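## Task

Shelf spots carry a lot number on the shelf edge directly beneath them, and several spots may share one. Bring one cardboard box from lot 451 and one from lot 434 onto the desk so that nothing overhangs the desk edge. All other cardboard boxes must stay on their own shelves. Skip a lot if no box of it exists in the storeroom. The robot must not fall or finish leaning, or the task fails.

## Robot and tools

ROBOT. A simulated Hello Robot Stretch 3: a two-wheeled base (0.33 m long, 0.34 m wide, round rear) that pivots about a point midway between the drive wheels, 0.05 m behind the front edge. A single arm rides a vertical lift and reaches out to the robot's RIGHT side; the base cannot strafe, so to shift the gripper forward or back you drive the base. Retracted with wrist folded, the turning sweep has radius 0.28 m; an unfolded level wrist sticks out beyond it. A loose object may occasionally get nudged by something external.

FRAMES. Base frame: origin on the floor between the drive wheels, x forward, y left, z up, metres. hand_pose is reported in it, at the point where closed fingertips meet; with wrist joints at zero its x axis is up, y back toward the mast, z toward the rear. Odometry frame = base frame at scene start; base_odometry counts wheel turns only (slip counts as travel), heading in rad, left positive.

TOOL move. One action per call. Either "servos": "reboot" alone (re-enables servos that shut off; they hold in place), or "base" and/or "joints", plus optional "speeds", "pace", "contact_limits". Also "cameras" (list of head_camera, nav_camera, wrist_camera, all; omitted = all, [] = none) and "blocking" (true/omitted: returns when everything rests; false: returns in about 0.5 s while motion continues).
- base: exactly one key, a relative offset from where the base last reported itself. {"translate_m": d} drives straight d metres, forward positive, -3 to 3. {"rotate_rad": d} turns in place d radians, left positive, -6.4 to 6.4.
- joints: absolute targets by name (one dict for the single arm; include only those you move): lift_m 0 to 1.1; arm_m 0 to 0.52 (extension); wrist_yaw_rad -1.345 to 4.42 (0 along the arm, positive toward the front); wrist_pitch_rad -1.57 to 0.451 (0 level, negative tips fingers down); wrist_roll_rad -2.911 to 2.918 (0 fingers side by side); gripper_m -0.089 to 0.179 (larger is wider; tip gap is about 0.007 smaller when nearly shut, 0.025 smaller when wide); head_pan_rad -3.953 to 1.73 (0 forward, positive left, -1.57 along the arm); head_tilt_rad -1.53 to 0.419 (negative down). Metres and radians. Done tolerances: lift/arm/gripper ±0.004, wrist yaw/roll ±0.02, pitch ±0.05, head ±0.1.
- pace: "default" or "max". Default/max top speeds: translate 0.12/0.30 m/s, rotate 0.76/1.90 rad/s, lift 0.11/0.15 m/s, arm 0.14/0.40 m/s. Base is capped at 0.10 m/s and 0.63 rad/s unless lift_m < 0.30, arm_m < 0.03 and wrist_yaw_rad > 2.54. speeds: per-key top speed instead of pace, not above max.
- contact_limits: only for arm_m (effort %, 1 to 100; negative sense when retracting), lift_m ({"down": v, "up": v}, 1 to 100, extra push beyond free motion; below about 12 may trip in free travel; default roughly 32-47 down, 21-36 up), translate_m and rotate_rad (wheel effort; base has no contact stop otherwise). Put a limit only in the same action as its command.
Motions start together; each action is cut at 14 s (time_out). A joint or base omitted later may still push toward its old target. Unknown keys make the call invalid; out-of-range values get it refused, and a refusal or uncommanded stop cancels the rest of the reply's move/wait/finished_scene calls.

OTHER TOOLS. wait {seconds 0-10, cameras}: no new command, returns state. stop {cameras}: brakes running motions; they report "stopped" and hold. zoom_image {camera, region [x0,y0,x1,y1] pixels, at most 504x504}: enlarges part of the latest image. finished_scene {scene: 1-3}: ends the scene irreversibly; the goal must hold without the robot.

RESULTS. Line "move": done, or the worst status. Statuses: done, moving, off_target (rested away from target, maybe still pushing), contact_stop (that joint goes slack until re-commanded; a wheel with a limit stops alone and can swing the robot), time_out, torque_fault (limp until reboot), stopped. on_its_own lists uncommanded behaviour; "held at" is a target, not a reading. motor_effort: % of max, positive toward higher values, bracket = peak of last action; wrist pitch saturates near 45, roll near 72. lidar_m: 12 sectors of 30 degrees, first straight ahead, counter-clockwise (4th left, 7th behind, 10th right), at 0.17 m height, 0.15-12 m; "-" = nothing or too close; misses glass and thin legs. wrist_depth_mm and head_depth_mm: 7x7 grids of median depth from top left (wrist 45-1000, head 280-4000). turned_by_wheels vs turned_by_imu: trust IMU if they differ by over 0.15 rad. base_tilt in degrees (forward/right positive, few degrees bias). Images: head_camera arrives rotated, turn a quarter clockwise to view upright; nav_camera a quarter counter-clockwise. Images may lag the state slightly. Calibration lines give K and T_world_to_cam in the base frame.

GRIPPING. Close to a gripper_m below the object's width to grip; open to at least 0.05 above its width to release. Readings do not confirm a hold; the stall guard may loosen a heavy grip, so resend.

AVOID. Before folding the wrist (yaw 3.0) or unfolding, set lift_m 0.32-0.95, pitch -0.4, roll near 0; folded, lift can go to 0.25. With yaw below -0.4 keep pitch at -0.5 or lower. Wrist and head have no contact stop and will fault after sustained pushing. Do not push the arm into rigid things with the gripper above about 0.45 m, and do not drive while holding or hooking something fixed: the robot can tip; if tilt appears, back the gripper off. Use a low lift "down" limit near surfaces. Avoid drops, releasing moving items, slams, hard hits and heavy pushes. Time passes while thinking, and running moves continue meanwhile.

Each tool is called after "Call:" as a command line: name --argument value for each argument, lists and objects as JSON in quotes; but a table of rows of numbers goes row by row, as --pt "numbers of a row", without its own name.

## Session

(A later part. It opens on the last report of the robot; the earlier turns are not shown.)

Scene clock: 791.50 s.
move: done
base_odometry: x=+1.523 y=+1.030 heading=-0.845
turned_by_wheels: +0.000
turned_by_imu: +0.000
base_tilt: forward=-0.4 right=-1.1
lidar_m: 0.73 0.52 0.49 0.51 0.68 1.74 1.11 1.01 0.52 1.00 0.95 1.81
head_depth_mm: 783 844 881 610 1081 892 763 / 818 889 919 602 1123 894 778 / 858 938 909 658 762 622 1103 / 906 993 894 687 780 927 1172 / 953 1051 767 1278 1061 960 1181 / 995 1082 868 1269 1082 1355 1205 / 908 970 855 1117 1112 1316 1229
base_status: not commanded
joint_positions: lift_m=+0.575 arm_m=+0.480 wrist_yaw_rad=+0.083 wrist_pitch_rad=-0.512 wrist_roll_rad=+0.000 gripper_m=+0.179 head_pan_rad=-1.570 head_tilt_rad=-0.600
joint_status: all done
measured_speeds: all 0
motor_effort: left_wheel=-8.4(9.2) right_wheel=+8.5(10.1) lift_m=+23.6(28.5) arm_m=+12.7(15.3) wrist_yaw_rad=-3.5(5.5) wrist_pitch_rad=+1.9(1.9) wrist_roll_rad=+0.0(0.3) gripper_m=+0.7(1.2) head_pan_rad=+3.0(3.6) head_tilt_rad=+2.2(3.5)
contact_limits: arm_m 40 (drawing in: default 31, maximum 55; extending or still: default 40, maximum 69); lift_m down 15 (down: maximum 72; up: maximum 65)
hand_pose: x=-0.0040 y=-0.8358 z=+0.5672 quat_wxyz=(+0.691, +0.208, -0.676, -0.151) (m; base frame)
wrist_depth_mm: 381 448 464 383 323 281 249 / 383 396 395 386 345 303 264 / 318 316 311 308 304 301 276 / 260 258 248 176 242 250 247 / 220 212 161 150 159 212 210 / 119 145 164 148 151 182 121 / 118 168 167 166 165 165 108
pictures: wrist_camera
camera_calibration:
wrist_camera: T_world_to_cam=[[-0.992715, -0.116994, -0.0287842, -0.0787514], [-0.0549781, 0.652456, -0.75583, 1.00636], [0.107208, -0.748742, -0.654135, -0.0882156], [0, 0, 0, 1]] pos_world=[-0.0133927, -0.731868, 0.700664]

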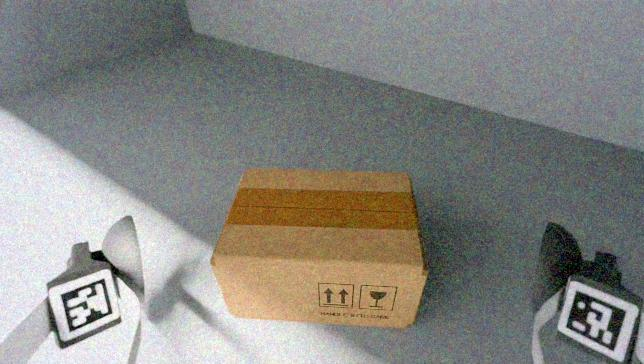

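Call:
move --joints '{"wrist_yaw_rad": 0.12, "arm_m": 0.484}' --cameras '[]'

Call:
move --joints '{"gripper_m": 0.05}' --cameras '["wrist_camera"]'

Scene clock: 801.10 s.
move: done
base_odometry: x=+1.523 y=+1.030 heading=-0.845
turned_by_wheels: +0.000
turned_by_imu: +0.000
base_tilt: forward=-0.3 right=-1.2
lidar_m: 0.73 0.52 0.49 0.51 0.68 1.73 1.11 1.01 0.52 1.00 0.95 1.81
head_depth_mm: 784 847 877 607 1084 892 763 / 817 887 918 604 1116 887 777 / 856 939 912 659 770 619 1099 / 903 991 895 689 786 927 1172 / 958 1051 769 1269 1059 959 1178 / 992 1083 865 1270 1085 1353 1208 / 900 963 856 1115 1114 1311 1232
base_status: not commanded
joint_positions: lift_m=+0.575 arm_m=+0.484 wrist_yaw_rad=+0.117 wrist_pitch_rad=-0.512 wrist_roll_rad=+0.000 gripper_m=+0.179 head_pan_rad=-1.570 head_tilt_rad=-0.600
joint_status: all done
measured_speeds: all 0
motor_effort: left_wheel=-8.4(9.1) right_wheel=+9.1(9.5) lift_m=+23.6(24.4) arm_m=+13.2(14.8) wrist_yaw_rad=+1.8(4.5) wrist_pitch_rad=+1.7(1.9) wrist_roll_rad=-0.2(0.3) gripper_m=+0.9(1.1) head_pan_rad=+2.8(3.7) head_tilt_rad=+1.6(2.7)
contact_limits: lift_m down 15 (down: maximum 72; up: maximum 65)
hand_pose: x=+0.0031 y=-0.8391 z=+0.5672 quat_wxyz=(+0.694, +0.219, -0.672, -0.139) (m; base frame)
wrist_depth_mm: 374 446 472 388 327 281 246 / 382 398 394 388 349 304 261 / 317 313 310 307 304 298 276 / 261 257 256 176 243 249 247 / 220 213 205 149 153 212 211 / 119 146 160 141 140 181 121 / 118 168 167 163 162 165 108
pictures: none
No camera images: "cameras" was empty.

Scene clock: 802.93 s.
move: done
base_odometry: x=+1.523 y=+1.030 heading=-0.845
turned_by_wheels: +0.000
turned_by_imu: +0.000
base_tilt: forward=-0.2 right=-1.2
lidar_m: 0.73 0.52 0.49 0.51 0.68 1.73 1.11 1.01 0.52 1.00 0.95 1.81
head_depth_mm: 783 844 877 606 1091 894 766 / 821 888 916 603 1120 891 778 / 859 939 908 655 768 620 1102 / 902 992 899 687 783 926 1173 / 956 1047 762 1280 1057 963 1183 / 995 1086 868 1269 1088 1349 1202 / 905 969 854 1130 1113 1315 1227
base_status: not commanded
joint_positions: lift_m=+0.575 arm_m=+0.484 wrist_yaw_rad=+0.118 wrist_pitch_rad=-0.512 wrist_roll_rad=+0.000 gripper_m=+0.051 head_pan_rad=-1.570 head_tilt_rad=-0.600
joint_status: all done
measured_speeds: all 0
motor_effort: left_wheel=-7.9(8.9) right_wheel=+8.6(9.9) lift_m=+23.7(24.5) arm_m=+13.8(13.9) wrist_yaw_rad=+1.2(3.3) wrist_pitch_rad=+1.8(1.9) wrist_roll_rad=+0.1(0.3) gripper_m=-14.6(88.3) head_pan_rad=+2.7(3.3) head_tilt_rad=+1.3(2.7)
contact_limits: lift_m down 15 (down: maximum 72; up: maximum 65)
hand_pose: x=+0.0033 y=-0.8391 z=+0.5672 quat_wxyz=(+0.694, +0.219, -0.672, -0.139) (m; base frame)
wrist_depth_mm: 372 441 477 391 328 279 245 / 383 399 395 387 348 302 260 / 317 313 308 307 302 301 276 / 259 257 256 176 242 250 247 / 220 219 153 150 149 214 210 / 191 182 133 141 137 126 184 / 173 161 164 163 159 122 164
pictures: wrist_camera
camera_calibration:
wrist_camera: T_world_to_cam=[[-0.988094, -0.151133, -0.0287838, -0.100592], [-0.0774289, 0.650174, -0.755829, 1.00705], [0.132945, -0.744602, -0.654136, -0.0880532], [0, 0, 0, 1]] pos_world=[-0.00971333, -0.735525, 0.700663]

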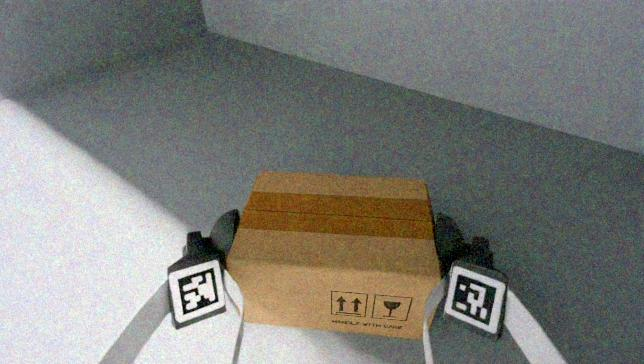

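Call:
move --joints '{"lift_m": 0.65}' --speeds '{"lift_m": 0.06}' --cameras '["wrist_camera"]'

Call:
move --joints '{"arm_m": 0.0}' --speeds '{"arm_m": 0.12}' --cameras '["wrist_camera"]'

Scene clock: 809.97 s.
move: done
base_odometry: x=+1.523 y=+1.030 heading=-0.845
turned_by_wheels: +0.000
turned_by_imu: +0.000
base_tilt: forward=-0.3 right=-1.1
lidar_m: 0.73 0.52 0.49 0.51 0.68 1.73 1.10 1.02 0.52 1.00 0.95 1.82
head_depth_mm: 783 847 880 606 1079 891 759 / 817 889 919 602 1121 865 422 / 861 941 906 658 717 840 1148 / 902 992 897 689 809 930 1174 / 954 1052 766 1271 1055 956 1177 / 994 1084 866 1267 1087 1351 1207 / 906 962 854 1122 1110 1316 1230
base_status: not commanded
joint_positions: lift_m=+0.650 arm_m=+0.484 wrist_yaw_rad=+0.118 wrist_pitch_rad=-0.519 wrist_roll_rad=+0.000 gripper_m=+0.051 head_pan_rad=-1.570 head_tilt_rad=-0.600
joint_status: all done
measured_speeds: all 0
motor_effort: left_wheel=-7.9(8.8) right_wheel=+9.1(9.6) lift_m=+31.5(34.0) arm_m=+12.7(13.8) wrist_yaw_rad=+1.4(2.7) wrist_pitch_rad=+3.0(3.2) wrist_roll_rad=+0.1(0.3) gripper_m=-14.6(15.2) head_pan_rad=+2.4(3.3) head_tilt_rad=+1.2(2.1)
hand_pose: x=+0.0032 y=-0.8380 z=+0.6406 quat_wxyz=(+0.693, +0.222, -0.671, -0.141) (m; base frame)
wrist_depth_mm: 374 443 485 392 329 281 247 / 389 469 529 435 354 303 264 / 414 450 445 439 391 329 283 / 376 372 370 178 348 345 303 / 317 322 153 150 150 308 304 / 277 269 133 142 136 254 268 / 249 233 237 232 229 122 236
pictures: wrist_camera
camera_calibration:
wrist_camera: T_world_to_cam=[[-0.98812, -0.150918, -0.0290321, -0.0981027], [-0.0780698, 0.655631, -0.751035, 1.06337], [0.132379, -0.739846, -0.659624, -0.0316855], [0, 0, 0, 1]] pos_world=[-0.00972546, -0.735428, 0.774881]

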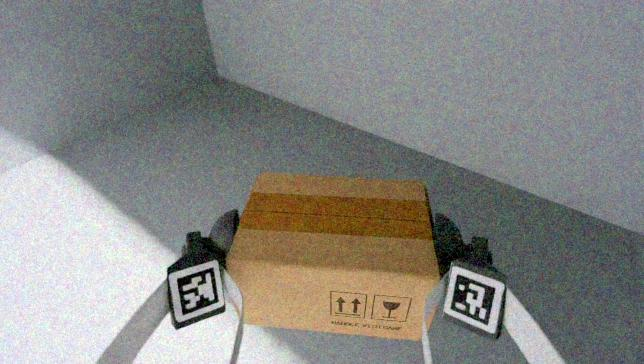

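Scene clock: 815.13 s.
move: done
base_odometry: x=+1.523 y=+1.030 heading=-0.845
turned_by_wheels: +0.000
turned_by_imu: +0.000
base_tilt: forward=-0.2 right=-1.1
lidar_m: 0.72 0.52 0.49 0.51 0.68 1.73 1.11 1.02 0.52 1.00 0.95 1.81
head_depth_mm: 783 844 882 608 1087 894 766 / 816 889 918 602 1121 892 1104 / 858 936 907 658 1112 880 1157 / 904 992 894 689 1105 928 612 / 954 1050 766 1282 1092 961 1152 / 999 1091 869 1275 1088 1345 1218 / 905 963 857 1123 1120 1312 1222
base_status: not commanded
joint_positions: lift_m=+0.650 arm_m=+0.001 wrist_yaw_rad=+0.118 wrist_pitch_rad=-0.520 wrist_roll_rad=+0.000 gripper_m=+0.051 head_pan_rad=-1.570 head_tilt_rad=-0.600
joint_status: all done
measured_speeds: all 0
motor_effort: left_wheel=-8.3(9.0) right_wheel=+8.8(9.9) lift_m=+25.5(31.9) arm_m=-12.7(15.8) wrist_yaw_rad=+2.0(3.1) wrist_pitch_rad=+3.2(3.3) wrist_roll_rad=+0.2(0.3) gripper_m=-14.4(15.5) head_pan_rad=+2.1(3.2) head_tilt_rad=+1.0(1.9)
hand_pose: x=+0.0032 y=-0.3545 z=+0.6405 quat_wxyz=(+0.693, +0.222, -0.671, -0.142) (m; base frame)
wrist_depth_mm: - 676 744 763 726 656 572 / - 718 574 565 553 553 543 / - - - 466 445 434 435 / - - - 178 373 360 361 / - - 151 151 150 336 316 / 919 125 133 141 137 126 439 / 845 773 790 769 675 119 432
pictures: wrist_camera
camera_calibration:
wrist_camera: T_world_to_cam=[[-0.988122, -0.150901, -0.0290517, -0.0251277], [-0.0781192, 0.656055, -0.750659, 0.746191], [0.132334, -0.739473, -0.660051, 0.326363], [0, 0, 0, 1]] pos_world=[-0.00972648, -0.251998, 0.774821]

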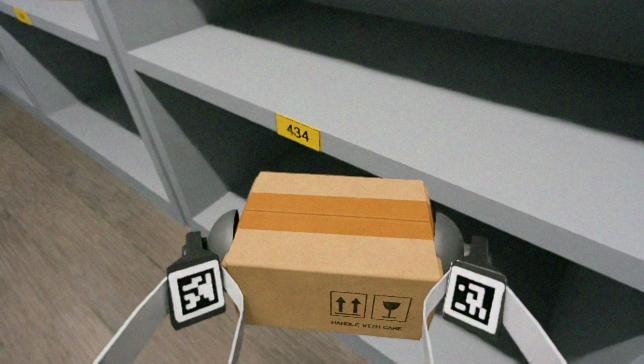

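Call:
move --base '{"rotate_rad": -0.5}' --joints '{"wrist_pitch_rad": -0.4, "wrist_yaw_rad": 2.65, "head_pan_rad": 0.0, "head_tilt_rad": -0.3}' --cameras '[]'

Call:
move --joints '{"lift_m": 0.285}' --base '{"translate_m": -0.6}' --pace "max" --cameras '["wrist_camera"]'

Scene clock: 837.50 s.
move: done
base_odometry: x=+1.523 y=+1.030 heading=-1.344
turned_by_wheels: -0.500
turned_by_imu: -0.492
base_tilt: forward=-0.3 right=-1.3
lidar_m: 1.94 0.71 0.52 0.50 0.52 0.70 1.93 1.11 1.01 0.52 1.01 0.95
head_depth_mm: 1617 1587 1662 1721 1804 1803 1518 / 2430 2517 2613 2679 2273 1943 1594 / 2433 2503 2646 2806 2858 2089 1581 / 2437 2521 2688 2789 2882 2074 1585 / 2424 2533 2669 2811 2877 2047 1569 / 2158 2223 2297 2352 2418 2010 1559 / 1442 1471 1499 1518 1546 1585 1494
base_status: done
joint_positions: lift_m=+0.650 arm_m=+0.001 wrist_yaw_rad=+2.647 wrist_pitch_rad=-0.429 wrist_roll_rad=+0.000 gripper_m=+0.051 head_pan_rad=+0.008 head_tilt_rad=-0.294
joint_status: all done
measured_speeds: translate_m=+0.000 rotate_rad=+0.000 lift_m=+0.000 arm_m=+0.000 wrist_yaw_rad=+0.000 wrist_pitch_rad=+0.000 wrist_roll_rad=+0.000 head_pan_rad=-0.024 head_tilt_rad=+0.000
motor_effort: left_wheel=+8.3(11.8) right_wheel=-9.9(13.7) lift_m=+29.7(30.3) arm_m=-12.5(12.5) wrist_yaw_rad=+1.9(5.6) wrist_pitch_rad=+4.8(7.6) wrist_roll_rad=+0.2(0.4) gripper_m=-14.8(15.2) head_pan_rad=-3.4(6.1) head_tilt_rad=-1.7(7.2)
hand_pose: x=+0.0846 y=+0.0507 z=+0.6603 quat_wxyz=(+0.315, +0.706, -0.023, +0.633) (m; base frame)
wrist_depth_mm: 428 462 512 576 664 767 918 / 457 500 553 630 731 859 - / 489 532 607 696 817 963 - / 523 584 637 178 848 - - / 557 626 151 150 149 - - / 198 239 133 141 137 913 958 / 201 722 823 807 801 122 820
pictures: none
No camera images: "cameras" was empty.

Scene clock: 842.37 s.
move: done
base_odometry: x=+1.388 y=+1.615 heading=-1.344
turned_by_wheels: +0.000
turned_by_imu: +0.000
base_tilt: forward=-0.3 right=-1.1
lidar_m: 1.94 0.70 0.51 0.49 0.51 0.70 1.44 1.49 0.64 0.97 0.69 0.74
head_depth_mm: 1845 2126 1407 1431 1491 1564 1500 / 2980 2194 2305 2450 2396 1943 1575 / 2978 3081 3287 3405 2978 2089 1575 / 2946 3101 3287 3487 2993 2043 1577 / 2967 3082 3242 3481 2981 2005 1554 / 2244 2312 2394 2429 2480 2021 1562 / 1496 1511 1523 1556 1581 1624 1495
base_status: done
joint_positions: lift_m=+0.285 arm_m=+0.001 wrist_yaw_rad=+2.648 wrist_pitch_rad=-0.427 wrist_roll_rad=+0.000 gripper_m=+0.051 head_pan_rad=+0.000 head_tilt_rad=-0.301
joint_status: all done
measured_speeds: all 0
motor_effort: left_wheel=+2.0(10.3) right_wheel=-8.5(17.7) lift_m=+27.0(31.4) arm_m=-10.9(13.4) wrist_yaw_rad=+2.6(3.2) wrist_pitch_rad=+4.6(4.7) wrist_roll_rad=+0.0(0.4) gripper_m=-14.8(15.4) head_pan_rad=-3.1(3.8) head_tilt_rad=-2.7(4.3)
hand_pose: x=+0.0846 y=+0.0509 z=+0.2956 quat_wxyz=(+0.315, +0.706, -0.023, +0.634) (m; base frame)
wrist_depth_mm: 426 464 516 576 664 765 912 / 449 497 547 624 727 850 - / 484 535 592 682 795 878 879 / 519 575 635 178 705 722 708 / 548 596 151 151 150 591 584 / 199 239 133 141 137 480 507 / 201 264 274 424 420 122 438
pictures: wrist_camera
camera_calibration:
wrist_camera: T_world_to_cam=[[0.896855, -0.441572, -0.0257913, -0.0391033], [-0.278527, -0.518482, -0.808455, 0.321479], [0.343619, 0.73225, -0.587993, 0.273609], [0, 0, 0, 1]] pos_world=[0.0305934, -0.0509362, 0.419773]

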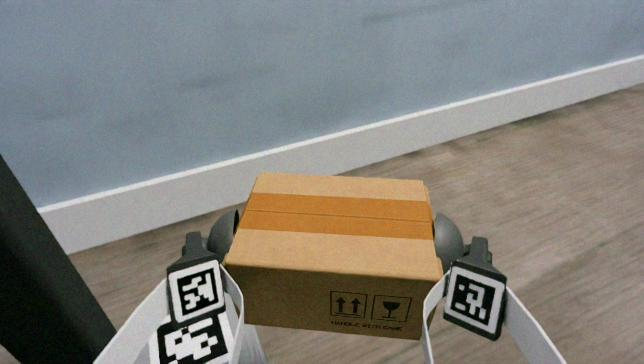

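Call:
move --base '{"translate_m": -0.92}' --pace "max" --cameras '[]'

Call:
move --base '{"rotate_rad": -1.6}' --pace "max" --cameras '["nav_camera"]'

Scene clock: 854.57 s.
move: done
base_odometry: x=+1.181 y=+2.511 heading=-1.344
turned_by_wheels: +0.000
turned_by_imu: -0.001
base_tilt: forward=-0.4 right=-1.2
lidar_m: 1.93 0.70 0.51 0.49 0.51 0.54 0.52 0.54 0.75 2.02 0.72 0.74
head_depth_mm: 1832 2110 1416 1414 1476 1549 1498 / 2917 2157 2297 2406 2389 1973 1581 / 3258 3957 - - 3036 2067 1583 / 3260 - - - 2969 2053 1568 / 3257 3941 - - 2958 2036 1560 / 2258 2308 2368 2404 2461 2014 1557 / 1482 1497 1514 1547 1576 1616 1500
base_status: done
joint_positions: lift_m=+0.285 arm_m=+0.001 wrist_yaw_rad=+2.648 wrist_pitch_rad=-0.427 wrist_roll_rad=+0.000 gripper_m=+0.051 head_pan_rad=+0.000 head_tilt_rad=-0.301
joint_status: not commanded
measured_speeds: all 0
motor_effort: left_wheel=+0.1(14.4) right_wheel=-10.7(15.5) lift_m=+28.7(32.0) arm_m=-2.8(7.6) wrist_yaw_rad=+1.6(3.4) wrist_pitch_rad=+4.6(4.7) wrist_roll_rad=-0.1(0.3) gripper_m=-15.0(15.6) head_pan_rad=-2.3(3.1) head_tilt_rad=+1.5(1.9)
hand_pose: x=+0.0846 y=+0.0509 z=+0.2956 quat_wxyz=(+0.315, +0.706, -0.023, +0.634) (m; base frame)
wrist_depth_mm: 426 464 510 570 657 762 923 / 447 496 552 624 717 849 - / 486 527 603 687 799 859 906 / 526 568 629 178 683 720 717 / 535 597 151 150 150 591 598 / 198 241 133 141 137 475 503 / 200 264 276 427 424 122 440
pictures: none
No camera images: "cameras" was empty.

Scene clock: 856.70 s.
move: done
base_odometry: x=+1.181 y=+2.511 heading=-2.943
turned_by_wheels: -1.600
turned_by_imu: -1.569
base_tilt: forward=-0.3 right=-1.3
lidar_m: 1.94 0.72 0.73 2.01 0.71 0.51 0.49 0.51 0.55 0.52 0.54 0.74
head_depth_mm: 1436 1419 1394 1364 1345 1335 1320 / 2095 2042 2009 1964 1931 1843 1570 / 2909 3070 3190 3333 2790 2061 1574 / 2919 3057 3202 3339 3013 2052 1564 / 2904 3067 3205 3389 2967 2030 1557 / 2925 3010 3221 3395 2923 2030 1548 / 2897 3070 3139 3275 2896 2011 1539
base_status: done
joint_positions: lift_m=+0.285 arm_m=+0.001 wrist_yaw_rad=+2.648 wrist_pitch_rad=-0.427 wrist_roll_rad=+0.000 gripper_m=+0.051 head_pan_rad=+0.000 head_tilt_rad=-0.301
joint_status: not commanded
measured_speeds: all 0
motor_effort: left_wheel=+4.4(15.3) right_wheel=-8.1(15.1) lift_m=+24.1(28.5) arm_m=-12.2(12.2) wrist_yaw_rad=+1.3(3.2) wrist_pitch_rad=+4.6(4.7) wrist_roll_rad=-0.2(0.3) gripper_m=-15.3(15.3) head_pan_rad=-2.1(3.0) head_tilt_rad=+2.1(2.6)
hand_pose: x=+0.0846 y=+0.0509 z=+0.2956 quat_wxyz=(+0.315, +0.706, -0.023, +0.634) (m; base frame)
wrist_depth_mm: - - - - - - - / - - - - - - - / 948 968 932 914 880 905 893 / 753 739 761 178 692 714 712 / 592 615 151 150 150 595 605 / 198 240 133 141 137 477 504 / 201 264 274 423 418 122 440
pictures: nav_camera (sideways)
camera_calibration:
nav_camera: T_world_to_cam=[[0.270762, 0.0170116, 0.962496, -1.21137], [0.0142488, -0.999805, 0.0136627, 0.0323001], [0.962541, 0.0100151, -0.270952, 0.300007], [0, 0, 0, 1]] pos_world=[0.0387638, 0.0498966, 1.24678]

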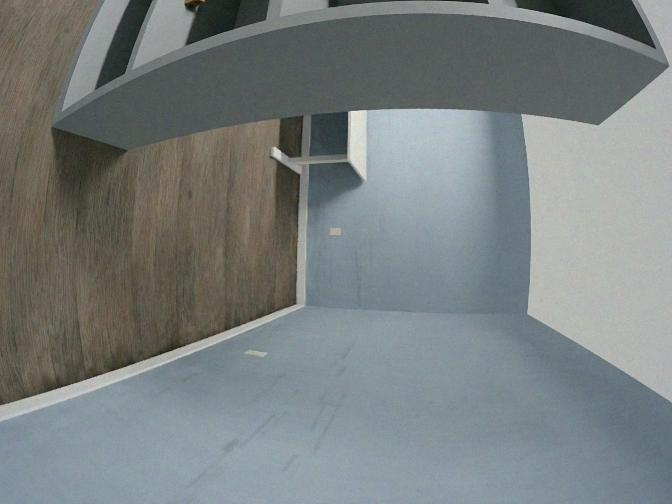

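Call:
move --base '{"translate_m": 1.87}' --pace "max" --cameras '["nav_camera", "wrist_camera"]'

Scene clock: 869.57 s.
move: done
base_odometry: x=-0.652 y=+2.143 heading=-2.943
turned_by_wheels: +0.000
turned_by_imu: +0.001
base_tilt: forward=-0.3 right=-1.1
lidar_m: 1.41 1.32 1.34 3.57 1.27 1.03 2.07 0.72 0.52 0.50 0.52 0.71
head_depth_mm: 1228 1271 1332 1305 1297 1281 1268 / 1223 1293 1346 1415 1489 1583 1531 / 1227 1277 1352 1420 1492 1591 1578 / 1219 1275 1344 1416 1485 1586 1568 / 1212 1271 1337 1412 1484 1579 1560 / 1218 1276 1339 1408 1484 1570 1559 / 1206 1267 1331 1398 1477 1562 1541
base_status: done
joint_positions: lift_m=+0.285 arm_m=+0.001 wrist_yaw_rad=+2.648 wrist_pitch_rad=-0.427 wrist_roll_rad=+0.000 gripper_m=+0.051 head_pan_rad=+0.000 head_tilt_rad=-0.299
joint_status: not commanded
measured_speeds: all 0
motor_effort: left_wheel=+5.5(11.6) right_wheel=+0.3(14.5) lift_m=+31.3(32.2) arm_m=-12.6(13.5) wrist_yaw_rad=+1.0(3.4) wrist_pitch_rad=+4.5(4.7) wrist_roll_rad=+0.1(0.3) gripper_m=-14.8(15.4) head_pan_rad=-1.7(2.5) head_tilt_rad=+4.2(6.2)
hand_pose: x=+0.0846 y=+0.0509 z=+0.2956 quat_wxyz=(+0.315, +0.706, -0.023, +0.634) (m; base frame)
wrist_depth_mm: - - - - - - - / - - - - - - - / 952 954 946 932 919 909 892 / 743 732 770 178 689 721 721 / 596 610 151 150 150 592 585 / 198 239 133 141 137 478 500 / 200 264 276 426 425 123 443
pictures: nav_camera (sideways), wrist_camera
camera_calibration:
nav_camera: T_world_to_cam=[[0.26926, 0.0170114, 0.962917, -1.21191], [0.0142262, -0.999805, 0.013685, 0.0322711], [0.962962, 0.0100138, -0.26945, 0.29805], [0, 0, 0, 1]] pos_world=[0.0388498, 0.0498965, 1.24684]
wrist_camera: T_world_to_cam=[[0.896898, -0.441485, -0.0257943, -0.0390894], [-0.278479, -0.518508, -0.808454, 0.321472], [0.343546, 0.732284, -0.587993, 0.273612], [0, 0, 0, 1]] pos_world=[0.0305842, -0.050933, 0.41977]

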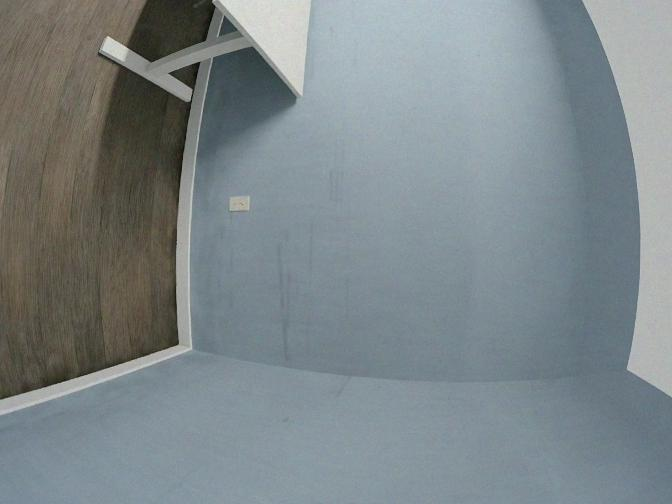

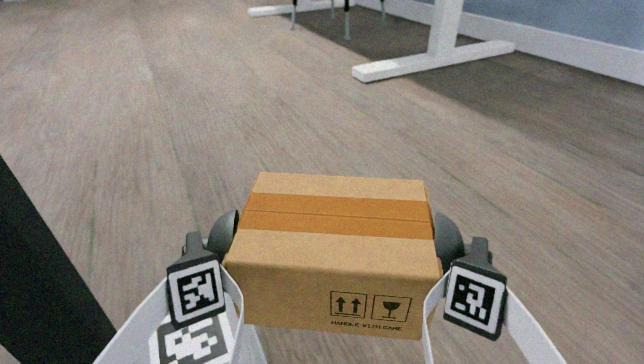

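Call:
move --base '{"rotate_rad": 1.603}' --joints '{"head_pan_rad": -1.57, "head_tilt_rad": -0.4}' --pace "max" --cameras '[]'

Call:
move --base '{"translate_m": 1.35}' --pace "max" --cameras '["head_camera", "nav_camera"]'

Scene clock: 882.87 s.
move: done
base_odometry: x=-0.652 y=+2.143 heading=-1.341
turned_by_wheels: +1.603
turned_by_imu: +1.571
base_tilt: forward=-0.3 right=-1.2
lidar_m: 3.41 1.25 1.03 1.96 0.72 0.52 0.50 0.52 0.72 1.41 1.32 1.87
head_depth_mm: 1204 1271 1344 1349 1323 1311 1294 / 1202 1278 1364 1468 1585 1682 1445 / 1189 1288 1355 1468 1590 1699 1433 / 1202 1271 1362 1474 1585 1681 1433 / 1199 1277 1371 1463 1579 1667 1413 / 1193 1265 1363 1456 1575 1668 1420 / 1199 1270 1357 1451 1567 1676 1414
base_status: done
joint_positions: lift_m=+0.285 arm_m=+0.001 wrist_yaw_rad=+2.648 wrist_pitch_rad=-0.427 wrist_roll_rad=+0.000 gripper_m=+0.051 head_pan_rad=-1.578 head_tilt_rad=-0.400
joint_status: all done
measured_speeds: translate_m=+0.000 rotate_rad=+0.000 lift_m=+0.000 arm_m=+0.000 wrist_yaw_rad=+0.000 wrist_pitch_rad=+0.000 wrist_roll_rad=+0.000 head_pan_rad=+0.024 head_tilt_rad=+0.000
motor_effort: left_wheel=-6.0(14.8) right_wheel=+7.3(14.6) lift_m=+30.0(30.5) arm_m=-12.4(13.6) wrist_yaw_rad=+0.7(2.9) wrist_pitch_rad=+4.5(4.7) wrist_roll_rad=+0.1(0.3) gripper_m=-14.4(15.4) head_pan_rad=+3.5(4.5) head_tilt_rad=-3.2(7.8)
hand_pose: x=+0.0846 y=+0.0509 z=+0.2956 quat_wxyz=(+0.315, +0.706, -0.023, +0.634) (m; base frame)
wrist_depth_mm: - - - - - - - / - - - - - - - / 957 955 922 924 897 911 889 / 749 742 763 178 697 724 705 / 599 614 151 150 150 598 592 / 198 241 133 141 137 477 501 / 200 265 277 426 423 122 440
pictures: none
No camera images: "cameras" was empty.

Scene clock: 888.73 s.
move: done
base_odometry: x=-0.344 y=+0.829 heading=-1.341
turned_by_wheels: +0.000
turned_by_imu: +0.001
base_tilt: forward=-0.4 right=-1.2
lidar_m: 2.44 1.25 0.92 0.88 0.92 1.92 1.84 1.91 1.03 0.89 0.84 1.98
head_depth_mm: 1209 1289 1371 1463 1131 824 1407 / 1206 1284 1371 1467 1122 817 1369 / 1198 1282 1371 1459 1111 811 1444 / 1191 1282 1363 1453 1107 806 1424 / 1199 1275 1357 1451 1089 803 1384 / 1196 1269 1353 1442 1082 828 1411 / 1201 1275 1371 1453 1082 822 1372
base_status: done
joint_positions: lift_m=+0.285 arm_m=+0.001 wrist_yaw_rad=+2.648 wrist_pitch_rad=-0.427 wrist_roll_rad=+0.000 gripper_m=+0.051 head_pan_rad=-1.570 head_tilt_rad=-0.400
joint_status: not commanded
measured_speeds: all 0
motor_effort: left_wheel=+0.7(10.3) right_wheel=+8.0(17.7) lift_m=+28.5(30.1) arm_m=-9.6(12.8) wrist_yaw_rad=+2.0(3.0) wrist_pitch_rad=+4.6(4.7) wrist_roll_rad=-0.1(0.3) gripper_m=-14.6(15.5) head_pan_rad=+3.3(4.2) head_tilt_rad=-3.2(4.2)
hand_pose: x=+0.0846 y=+0.0509 z=+0.2956 quat_wxyz=(+0.315, +0.706, -0.023, +0.634) (m; base frame)
wrist_depth_mm: 748 798 891 972 - - - / 798 867 951 - - - - / 833 907 929 919 917 898 888 / 761 735 768 178 705 716 712 / 587 615 152 151 150 591 595 / 198 240 133 141 137 472 505 / 200 263 277 423 423 122 441
pictures: head_camera (sideways), nav_camera (sideways)
camera_calibration:
head_camera: T_world_to_cam=[[-0.0465868, 0.340346, -0.939146, 1.23796], [0.997514, -0.0339169, -0.0617736, 0.0739606], [-0.0528773, -0.939688, -0.33792, 0.395701], [0, 0, 0, 1]] pos_world=[0.00481941, -0.0469903, 1.30091]
nav_camera: T_world_to_cam=[[0.0173676, -0.365041, 0.930829, -1.16847], [-0.999789, -0.0165384, 0.0121685, 0.0404327], [0.0109524, -0.930844, -0.365252, 0.428538], [0, 0, 0, 1]] pos_world=[0.0560243, -0.0269702, 1.24368]

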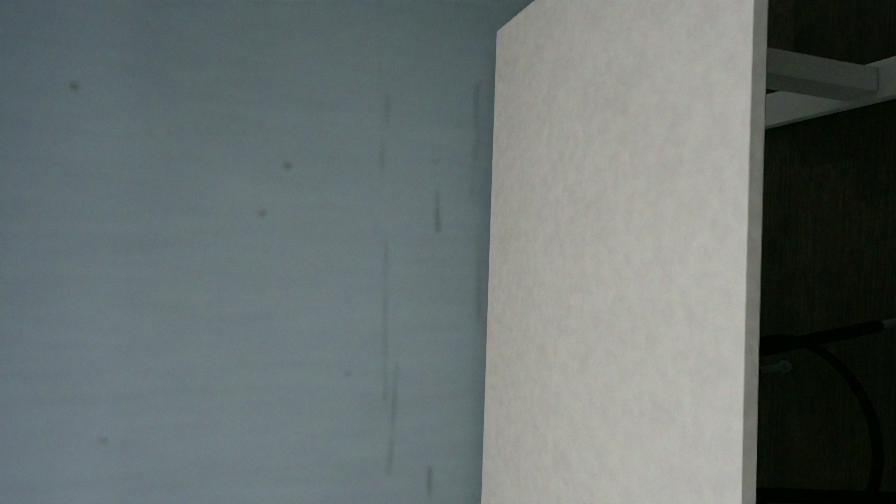

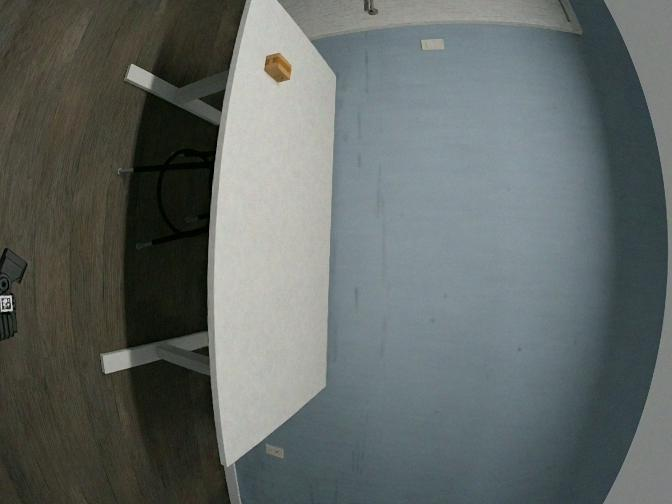

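Call:
move --joints '{"lift_m": 0.86}' --pace "max" --cameras '[]'

Call:
move --joints '{"wrist_yaw_rad": 0.0}' --cameras '[]'

Call:
move --joints '{"arm_m": 0.46, "wrist_pitch_rad": -0.5}' --contact_limits '{"arm_m": 40}' --cameras '["wrist_camera", "head_camera"]'

Scene clock: 904.37 s.
move: done
base_odometry: x=-0.344 y=+0.829 heading=-1.341
turned_by_wheels: +0.000
turned_by_imu: +0.000
base_tilt: forward=-0.3 right=-1.3
lidar_m: 2.44 1.25 0.91 0.88 0.92 1.91 1.85 1.91 1.04 0.89 0.84 1.98
head_depth_mm: 1202 1282 1373 1452 1133 827 1412 / 1203 1278 1345 1454 1119 820 1353 / 1202 1273 1364 1453 1112 815 1442 / 1194 1275 1362 1457 1107 807 1427 / 1204 1279 1369 1456 1097 803 1384 / 1194 1273 1368 1454 1086 829 1418 / 1201 1270 1354 1442 1079 823 1389
base_status: not commanded
joint_positions: lift_m=+0.860 arm_m=+0.001 wrist_yaw_rad=+2.648 wrist_pitch_rad=-0.427 wrist_roll_rad=+0.000 gripper_m=+0.051 head_pan_rad=-1.570 head_tilt_rad=-0.400
joint_status: all done
measured_speeds: all 0
motor_effort: left_wheel=+0.5(1.0) right_wheel=+7.6(9.0) lift_m=+29.4(35.5) arm_m=-4.7(7.6) wrist_yaw_rad=+1.2(3.4) wrist_pitch_rad=+4.6(4.7) wrist_roll_rad=+0.0(0.4) gripper_m=-14.6(15.3) head_pan_rad=+2.7(3.6) head_tilt_rad=-2.0(3.4)
hand_pose: x=+0.0846 y=+0.0510 z=+0.8706 quat_wxyz=(+0.315, +0.706, -0.023, +0.634) (m; base frame)
wrist_depth_mm: 744 802 891 977 - - - / 804 857 948 - - - - / 839 944 - - - - - / 899 - - 178 - - - / 979 - 152 150 150 - - / 198 124 133 141 137 - - / 200 - - - - 122 -
pictures: none
No camera images: "cameras" was empty.

Scene clock: 906.67 s.
move: done
base_odometry: x=-0.344 y=+0.829 heading=-1.341
turned_by_wheels: +0.000
turned_by_imu: +0.000
base_tilt: forward=-0.4 right=-1.3
lidar_m: 2.45 1.25 0.92 0.88 0.91 1.91 1.85 1.92 1.04 0.89 0.84 1.98
head_depth_mm: 1202 1285 1366 1457 1132 824 1405 / 1205 1281 1368 1458 1123 815 1356 / 1204 1280 1365 1475 1114 813 1398 / 1199 1280 1366 1461 1102 806 466 / 1194 1277 1353 1446 1093 803 1163 / 1200 1281 1369 1445 1085 832 1423 / 1191 1277 1364 1447 1076 823 1369
base_status: not commanded
joint_positions: lift_m=+0.860 arm_m=+0.001 wrist_yaw_rad=+0.003 wrist_pitch_rad=-0.427 wrist_roll_rad=+0.000 gripper_m=+0.051 head_pan_rad=-1.570 head_tilt_rad=-0.400
joint_status: all done
measured_speeds: all 0
motor_effort: left_wheel=+0.5(0.9) right_wheel=+8.2(8.9) lift_m=+24.0(28.9) arm_m=-4.0(4.9) wrist_yaw_rad=-4.2(7.5) wrist_pitch_rad=+4.5(4.7) wrist_roll_rad=+0.0(0.3) gripper_m=-14.7(15.4) head_pan_rad=+2.9(3.2) head_tilt_rad=-2.5(2.7)
hand_pose: x=-0.0208 y=-0.3688 z=+0.8706 quat_wxyz=(+0.692, +0.151, -0.690, -0.149) (m; base frame)
wrist_depth_mm: - - - - - - - / - - - - - - - / - - - - - - - / - - - 172 171 - - / - - 151 151 149 - - / - 124 133 141 137 - - / - - - - - 122 -
pictures: none
No camera images: "cameras" was empty.

Scene clock: 911.23 s.
move: done
base_odometry: x=-0.344 y=+0.829 heading=-1.341
turned_by_wheels: +0.000
turned_by_imu: +0.000
base_tilt: forward=-0.4 right=-1.2
lidar_m: 2.45 1.25 0.92 0.88 0.92 1.91 1.85 1.92 1.04 0.90 0.84 1.98
head_depth_mm: 1206 1287 1367 1465 1136 329 - / 1201 1276 1366 1457 435 355 1366 / 1198 1271 1372 1421 609 817 1432 / 1201 1279 1357 1440 702 809 1430 / 1195 1275 1367 1455 1087 805 1383 / 1197 1275 1362 1443 1087 827 1415 / 1196 1277 1362 1451 1074 825 1370
base_status: not commanded
joint_positions: lift_m=+0.860 arm_m=+0.460 wrist_yaw_rad=+0.003 wrist_pitch_rad=-0.520 wrist_roll_rad=+0.000 gripper_m=+0.051 head_pan_rad=-1.570 head_tilt_rad=-0.400
joint_status: all done
measured_speeds: all 0
motor_effort: left_wheel=+0.8(1.1) right_wheel=+8.1(9.0) lift_m=+31.1(32.2) arm_m=+12.9(15.3) wrist_yaw_rad=-3.2(4.8) wrist_pitch_rad=+3.1(5.8) wrist_roll_rad=-0.1(0.3) gripper_m=-14.8(15.2) head_pan_rad=+2.6(3.5) head_tilt_rad=-2.1(2.8)
contact_limits: arm_m 40 (drawing in: default 31, maximum 55; extending or still: default 40, maximum 69)
hand_pose: x=-0.0209 y=-0.8154 z=+0.8506 quat_wxyz=(+0.684, +0.183, -0.683, -0.181) (m; base frame)
wrist_depth_mm: - - - - - - - / - - - - - - - / - - - - - - - / - - - 172 171 - - / - - 151 151 150 - - / - 124 133 142 137 123 - / 277 256 261 254 252 119 261
pictures: head_camera (sideways), wrist_camera
camera_calibration:
head_camera: T_world_to_cam=[[-0.046587, 0.340346, -0.939146, 1.23796], [0.997514, -0.0339162, -0.0617736, 0.0739606], [-0.0528766, -0.939688, -0.33792, 0.395701], [0, 0, 0, 1]] pos_world=[0.00481944, -0.0469903, 1.30091]
wrist_camera: T_world_to_cam=[[-0.998893, -0.0369921, -0.029045, -0.0196819], [-0.00262971, 0.660518, -0.750806, 1.2097], [0.0469586, -0.749899, -0.659884, 0.116945], [0, 0, 0, 1]] pos_world=[-0.0219705, -0.712058, 0.984846]

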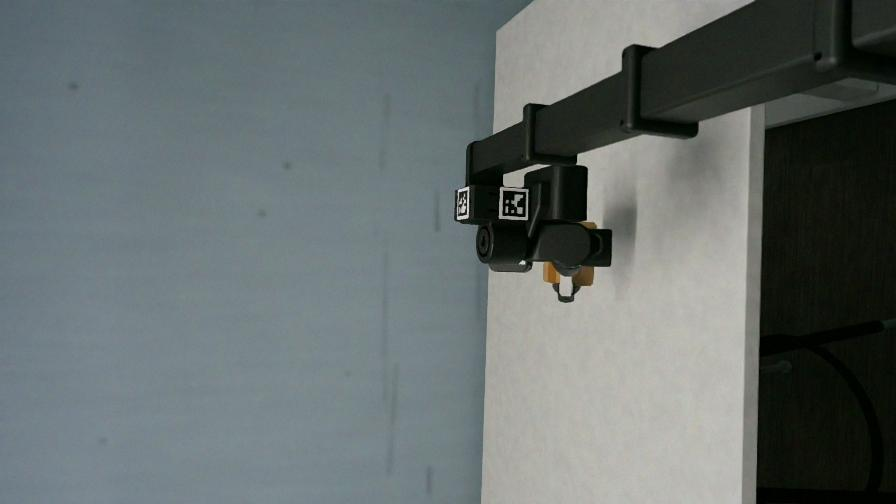

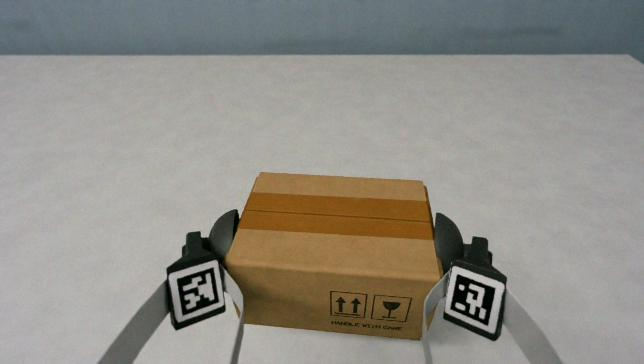

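Call:
move --joints '{"lift_m": 0.785}' --contact_limits '{"lift_m": {"down": 15}}' --cameras '[]'

Call:
move --joints '{"lift_m": 0.762}' --contact_limits '{"lift_m": {"down": 13}}' --speeds '{"lift_m": 0.03}' --cameras '["wrist_camera"]'

Scene clock: 916.80 s.
move: done
base_odometry: x=-0.344 y=+0.829 heading=-1.341
turned_by_wheels: +0.000
turned_by_imu: +0.000
base_tilt: forward=-0.4 right=-1.2
lidar_m: 2.45 1.25 0.91 0.88 0.92 1.91 1.85 1.92 1.04 0.89 0.84 1.98
head_depth_mm: 1204 1289 1362 1464 1134 823 1334 / 1203 1284 1372 1453 1121 422 353 / 1194 1277 1370 1457 614 757 1439 / 1197 1283 1362 1460 644 779 1433 / 1205 1275 1362 1451 1089 805 1378 / 1191 1270 1361 1451 1079 829 1412 / 1195 1265 1352 1440 1072 825 1367
base_status: not commanded
joint_positions: lift_m=+0.785 arm_m=+0.460 wrist_yaw_rad=+0.003 wrist_pitch_rad=-0.520 wrist_roll_rad=+0.000 gripper_m=+0.051 head_pan_rad=-1.570 head_tilt_rad=-0.400
joint_status: all done
measured_speeds: all 0
motor_effort: left_wheel=+0.6(0.9) right_wheel=+7.4(8.7) lift_m=+26.1(29.8) arm_m=+13.1(13.8) wrist_yaw_rad=-4.2(4.7) wrist_pitch_rad=+3.3(3.3) wrist_roll_rad=+0.1(0.3) gripper_m=-15.1(15.4) head_pan_rad=+1.3(2.5) head_tilt_rad=-1.0(1.8)
contact_limits: arm_m 40 (drawing in: default 31, maximum 55; extending or still: default 40, maximum 69); lift_m down 15 (down: maximum 72; up: maximum 65)
hand_pose: x=-0.0209 y=-0.8154 z=+0.7755 quat_wxyz=(+0.684, +0.183, -0.683, -0.181) (m; base frame)
wrist_depth_mm: - - - - - - - / - - - - - - - / - - - - - - - / 284 274 269 172 176 273 271 / 249 248 153 150 150 241 240 / 218 206 133 141 137 200 210 / 196 182 185 181 180 119 186
pictures: none
No camera images: "cameras" was empty.

Scene clock: 918.00 s.
move: done
base_odometry: x=-0.344 y=+0.829 heading=-1.341
turned_by_wheels: +0.000
turned_by_imu: +0.000
base_tilt: forward=-0.3 right=-1.2
lidar_m: 2.44 1.25 0.91 0.88 0.91 1.91 1.85 1.92 1.03 0.89 0.84 1.99
head_depth_mm: 1200 1279 1370 1471 1135 823 1407 / 1204 1288 1368 1450 1124 491 367 / 1198 1266 1371 1462 630 753 1443 / 1192 1270 1359 1453 908 749 1424 / 1198 1268 1372 1451 1095 806 1385 / 1194 1275 1362 1447 1086 830 1416 / 1193 1271 1365 1446 1078 823 1374
base_status: not commanded
joint_positions: lift_m=+0.762 arm_m=+0.460 wrist_yaw_rad=+0.003 wrist_pitch_rad=-0.517 wrist_roll_rad=+0.000 gripper_m=+0.051 head_pan_rad=-1.570 head_tilt_rad=-0.400
joint_status: all done
measured_speeds: all 0
motor_effort: left_wheel=+0.7(1.1) right_wheel=+7.8(9.0) lift_m=+22.2(26.0) arm_m=+13.2(13.5) wrist_yaw_rad=-2.4(4.2) wrist_pitch_rad=+2.7(3.3) wrist_roll_rad=+0.3(0.3) gripper_m=-14.9(15.2) head_pan_rad=+2.2(2.5) head_tilt_rad=-1.0(2.0)
contact_limits: arm_m 40 (drawing in: default 31, maximum 55; extending or still: default 40, maximum 69); lift_m down 13 (down: maximum 72; up: maximum 65)
hand_pose: x=-0.0209 y=-0.8158 z=+0.7531 quat_wxyz=(+0.684, +0.182, -0.683, -0.180) (m; base frame)
wrist_depth_mm: - - - - - - - / - - - - - - - / - - - - - - 275 / 259 259 254 176 241 248 247 / 221 220 154 150 149 212 211 / 191 186 133 141 136 127 184 / 174 124 165 163 159 122 164
pictures: wrist_camera
camera_calibration:
wrist_camera: T_world_to_cam=[[-0.998893, -0.0370618, -0.0289657, -0.0226419], [-0.00262602, 0.658769, -0.752341, 1.13644], [0.0469648, -0.751432, -0.658137, 0.0497743], [0, 0, 0, 1]] pos_world=[-0.0219702, -0.71209, 0.887094]

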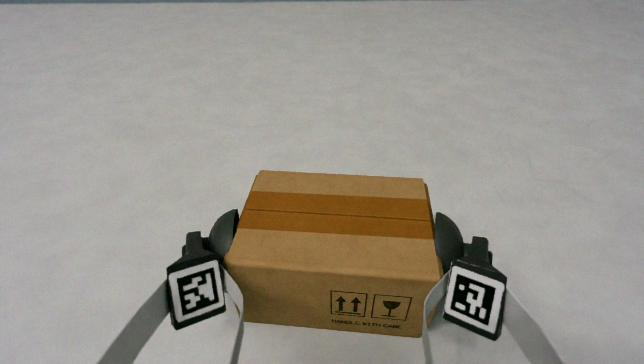

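Call:
move --joints '{"lift_m": 0.759}' --contact_limits '{"lift_m": {"down": 13}}' --speeds '{"lift_m": 0.02}' --cameras '[]'

Call:
move --joints '{"gripper_m": 0.175}' --cameras '["wrist_camera"]'

Scene clock: 924.63 s.
move: done
base_odometry: x=-0.344 y=+0.829 heading=-1.341
turned_by_wheels: +0.000
turned_by_imu: +0.000
base_tilt: forward=-0.3 right=-1.2
lidar_m: 2.44 1.25 0.91 0.88 0.91 1.92 1.85 1.92 1.04 0.89 0.84 1.98
head_depth_mm: 1205 1277 1373 1465 1136 822 1404 / 1202 1285 1371 1455 1119 495 371 / 1201 1280 1375 1452 634 752 1435 / 1202 1283 1363 1454 909 749 1440 / 1196 1275 1367 1451 1094 803 1389 / 1195 1271 1359 1457 1086 829 1406 / 1198 1269 1362 1433 1075 824 1371
base_status: not commanded
joint_positions: lift_m=+0.759 arm_m=+0.460 wrist_yaw_rad=+0.003 wrist_pitch_rad=-0.505 wrist_roll_rad=+0.000 gripper_m=+0.051 head_pan_rad=-1.570 head_tilt_rad=-0.400
joint_status: all done
measured_speeds: all 0
motor_effort: left_wheel=+0.9(0.9) right_wheel=+8.1(8.4) lift_m=+21.9(23.4) arm_m=+12.8(13.1) wrist_yaw_rad=-3.6(4.1) wrist_pitch_rad=+0.4(2.7) wrist_roll_rad=+0.0(0.3) gripper_m=-14.6(15.2) head_pan_rad=+1.6(2.4) head_tilt_rad=-0.8(1.2)
contact_limits: arm_m 40 (drawing in: default 31, maximum 55; extending or still: default 40, maximum 69); lift_m down 13 (down: maximum 72; up: maximum 65)
hand_pose: x=-0.0209 y=-0.8176 z=+0.7526 quat_wxyz=(+0.685, +0.178, -0.684, -0.176) (m; base frame)
wrist_depth_mm: - - - - - - - / - - - - - - - / - - - - - - - / 261 261 256 177 243 251 247 / 222 221 153 150 149 214 212 / 191 186 133 141 137 126 185 / 173 160 164 163 159 122 164
pictures: none
No camera images: "cameras" was empty.

Scene clock: 926.40 s.
move: done
base_odometry: x=-0.344 y=+0.829 heading=-1.341
turned_by_wheels: +0.000
turned_by_imu: +0.000
base_tilt: forward=-0.3 right=-1.2
lidar_m: 2.44 1.25 0.92 0.88 0.92 1.92 1.85 1.92 1.04 0.89 0.84 1.99
head_depth_mm: 1203 1283 1362 1463 1132 823 1413 / 1197 1287 1373 1454 1120 496 371 / 1198 1282 1363 1446 636 753 1430 / 1199 1276 1358 1461 910 749 1432 / 1193 1269 1366 1452 1091 803 1381 / 1194 1279 1361 1445 1087 826 1425 / 1198 1273 1362 1451 1071 829 1366
base_status: not commanded
joint_positions: lift_m=+0.759 arm_m=+0.460 wrist_yaw_rad=+0.003 wrist_pitch_rad=-0.511 wrist_roll_rad=+0.000 gripper_m=+0.175 head_pan_rad=-1.570 head_tilt_rad=-0.400
joint_status: all done
measured_speeds: all 0
motor_effort: left_wheel=+0.1(1.0) right_wheel=+7.9(8.9) lift_m=+26.0(26.1) arm_m=+12.0(13.3) wrist_yaw_rad=-3.9(4.2) wrist_pitch_rad=+1.6(1.7) wrist_roll_rad=-0.2(0.3) gripper_m=+1.1(84.2) head_pan_rad=+1.3(2.3) head_tilt_rad=-0.5(1.4)
contact_limits: arm_m 40 (drawing in: default 31, maximum 55; extending or still: default 40, maximum 69); lift_m down 13 (down: maximum 72; up: maximum 65)
hand_pose: x=-0.0209 y=-0.8167 z=+0.7514 quat_wxyz=(+0.685, +0.180, -0.683, -0.178) (m; base frame)
wrist_depth_mm: - - - - - - - / - - - - - - - / - - - - - - 273 / 258 254 253 173 241 248 244 / 218 209 202 147 151 211 210 / 118 143 178 143 142 180 121 / 118 162 166 161 161 160 107
pictures: wrist_camera
camera_calibration:
wrist_camera: T_world_to_cam=[[-0.998893, -0.0372258, -0.0287493, -0.0230224], [-0.00259785, 0.653965, -0.756521, 1.13503], [0.0469631, -0.755609, -0.653338, 0.0409629], [0, 0, 0, 1]] pos_world=[-0.021972, -0.712175, 0.884774]

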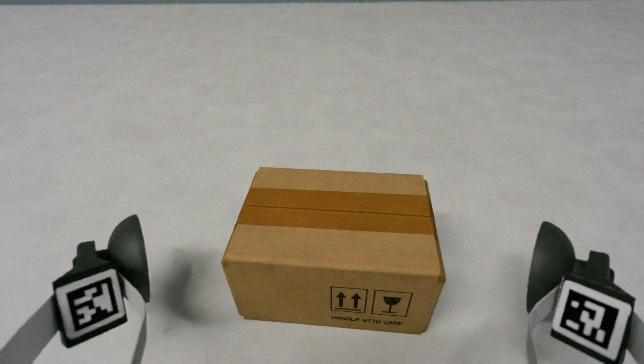

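Call:
move --joints '{"lift_m": 0.84}' --cameras '[]'

Call:
move --joints '{"arm_m": 0.1, "head_tilt_rad": -0.45}' --cameras '["head_camera", "nav_camera"]'

Scene clock: 933.60 s.
move: done
base_odometry: x=-0.344 y=+0.829 heading=-1.341
turned_by_wheels: +0.000
turned_by_imu: +0.000
base_tilt: forward=-0.2 right=-1.2
lidar_m: 2.44 1.25 0.92 0.88 0.91 1.92 1.84 1.92 1.03 0.89 0.84 1.98
head_depth_mm: 1203 1279 1387 1463 1130 795 290 / 1199 1276 1373 1461 533 369 1362 / 1200 1278 1364 1436 589 813 1432 / 1200 1282 1364 1447 676 808 1429 / 1196 1270 1364 1448 1045 804 1382 / 1204 1272 1363 1444 1088 830 1426 / 1193 1268 1357 1446 1075 824 1365
base_status: not commanded
joint_positions: lift_m=+0.840 arm_m=+0.460 wrist_yaw_rad=+0.003 wrist_pitch_rad=-0.512 wrist_roll_rad=+0.000 gripper_m=+0.175 head_pan_rad=-1.570 head_tilt_rad=-0.400
joint_status: all done
measured_speeds: all 0
motor_effort: left_wheel=+0.0(1.0) right_wheel=+8.4(8.7) lift_m=+30.6(34.7) arm_m=+11.7(12.1) wrist_yaw_rad=-3.7(5.1) wrist_pitch_rad=+1.7(1.8) wrist_roll_rad=-0.1(0.3) gripper_m=+0.8(1.2) head_pan_rad=+0.9(2.1) head_tilt_rad=-0.2(1.4)
contact_limits: arm_m 40 (drawing in: default 31, maximum 55; extending or still: default 40, maximum 69)
hand_pose: x=-0.0209 y=-0.8166 z=+0.8322 quat_wxyz=(+0.685, +0.180, -0.683, -0.178) (m; base frame)
wrist_depth_mm: - - - - - - - / - - - - - - - / - - - - - - - / - - - - - - - / - 146 - - - - - / - 141 275 222 263 263 121 / 118 244 244 196 234 240 107
pictures: none
No camera images: "cameras" was empty.

Scene clock: 937.47 s.
move: done
base_odometry: x=-0.344 y=+0.829 heading=-1.341
turned_by_wheels: +0.000
turned_by_imu: +0.000
base_tilt: forward=-0.4 right=-1.3
lidar_m: 2.44 1.25 0.91 0.88 0.91 1.92 1.85 1.92 1.04 0.89 0.84 1.98
head_depth_mm: 1187 1284 1380 1466 1040 805 - / 1192 1281 1379 1462 1032 776 297 / 1187 1270 1377 1447 1024 796 - / 1188 1269 1379 1446 931 764 334 / 1184 1270 1372 1445 1004 818 1301 / 1177 1266 1373 1439 1002 841 1317 / 1185 1276 1369 1436 997 840 1287
base_status: not commanded
joint_positions: lift_m=+0.840 arm_m=+0.100 wrist_yaw_rad=+0.003 wrist_pitch_rad=-0.512 wrist_roll_rad=+0.000 gripper_m=+0.175 head_pan_rad=-1.570 head_tilt_rad=-0.450
joint_status: all done
measured_speeds: all 0
motor_effort: left_wheel=+0.5(1.0) right_wheel=+7.9(9.0) lift_m=+28.2(30.8) arm_m=-12.5(14.5) wrist_yaw_rad=-3.8(4.5) wrist_pitch_rad=+1.7(1.8) wrist_roll_rad=+0.1(0.4) gripper_m=+0.8(1.5) head_pan_rad=+1.0(2.0) head_tilt_rad=-3.7(4.9)
hand_pose: x=-0.0209 y=-0.4566 z=+0.8322 quat_wxyz=(+0.685, +0.180, -0.683, -0.178) (m; base frame)
wrist_depth_mm: - - - - - - - / - - - 485 - - - / - - - - - - - / - - - - - - - / - 719 - - - - - / 118 142 - - - 136 121 / 118 995 988 - 986 939 107
pictures: head_camera (sideways), nav_camera (sideways)
camera_calibration:
head_camera: T_world_to_cam=[[-0.0466289, 0.386757, -0.921002, 1.21428], [0.997511, -0.0307915, -0.0634327, 0.0761165], [-0.0528921, -0.921668, -0.384358, 0.456135], [0, 0, 0, 1]] pos_world=[0.00481938, -0.0468812, 1.2985]
nav_camera: T_world_to_cam=[[0.0174094, -0.411007, 0.911466, -1.14321], [-0.999789, -0.0171272, 0.0113732, 0.0414688], [0.0109364, -0.911471, -0.411218, 0.488356], [0, 0, 0, 1]] pos_world=[0.0560217, -0.0240322, 1.24234]

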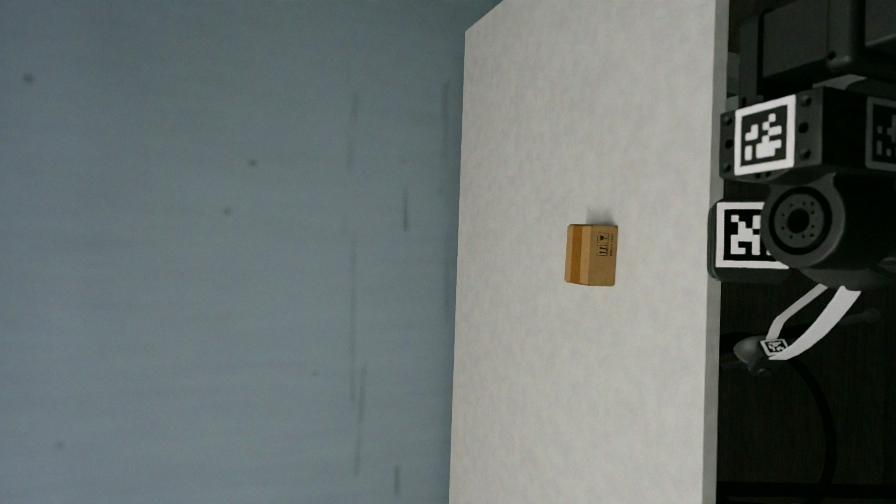

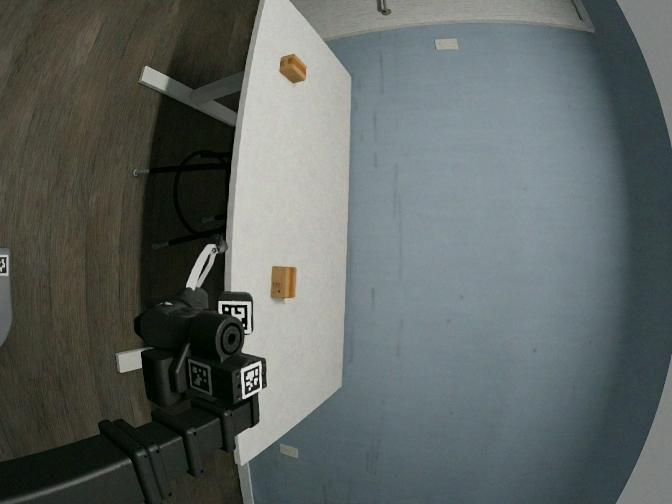

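Call:
finished_scene --scene 2 --done true

The scene is finished: the task was done.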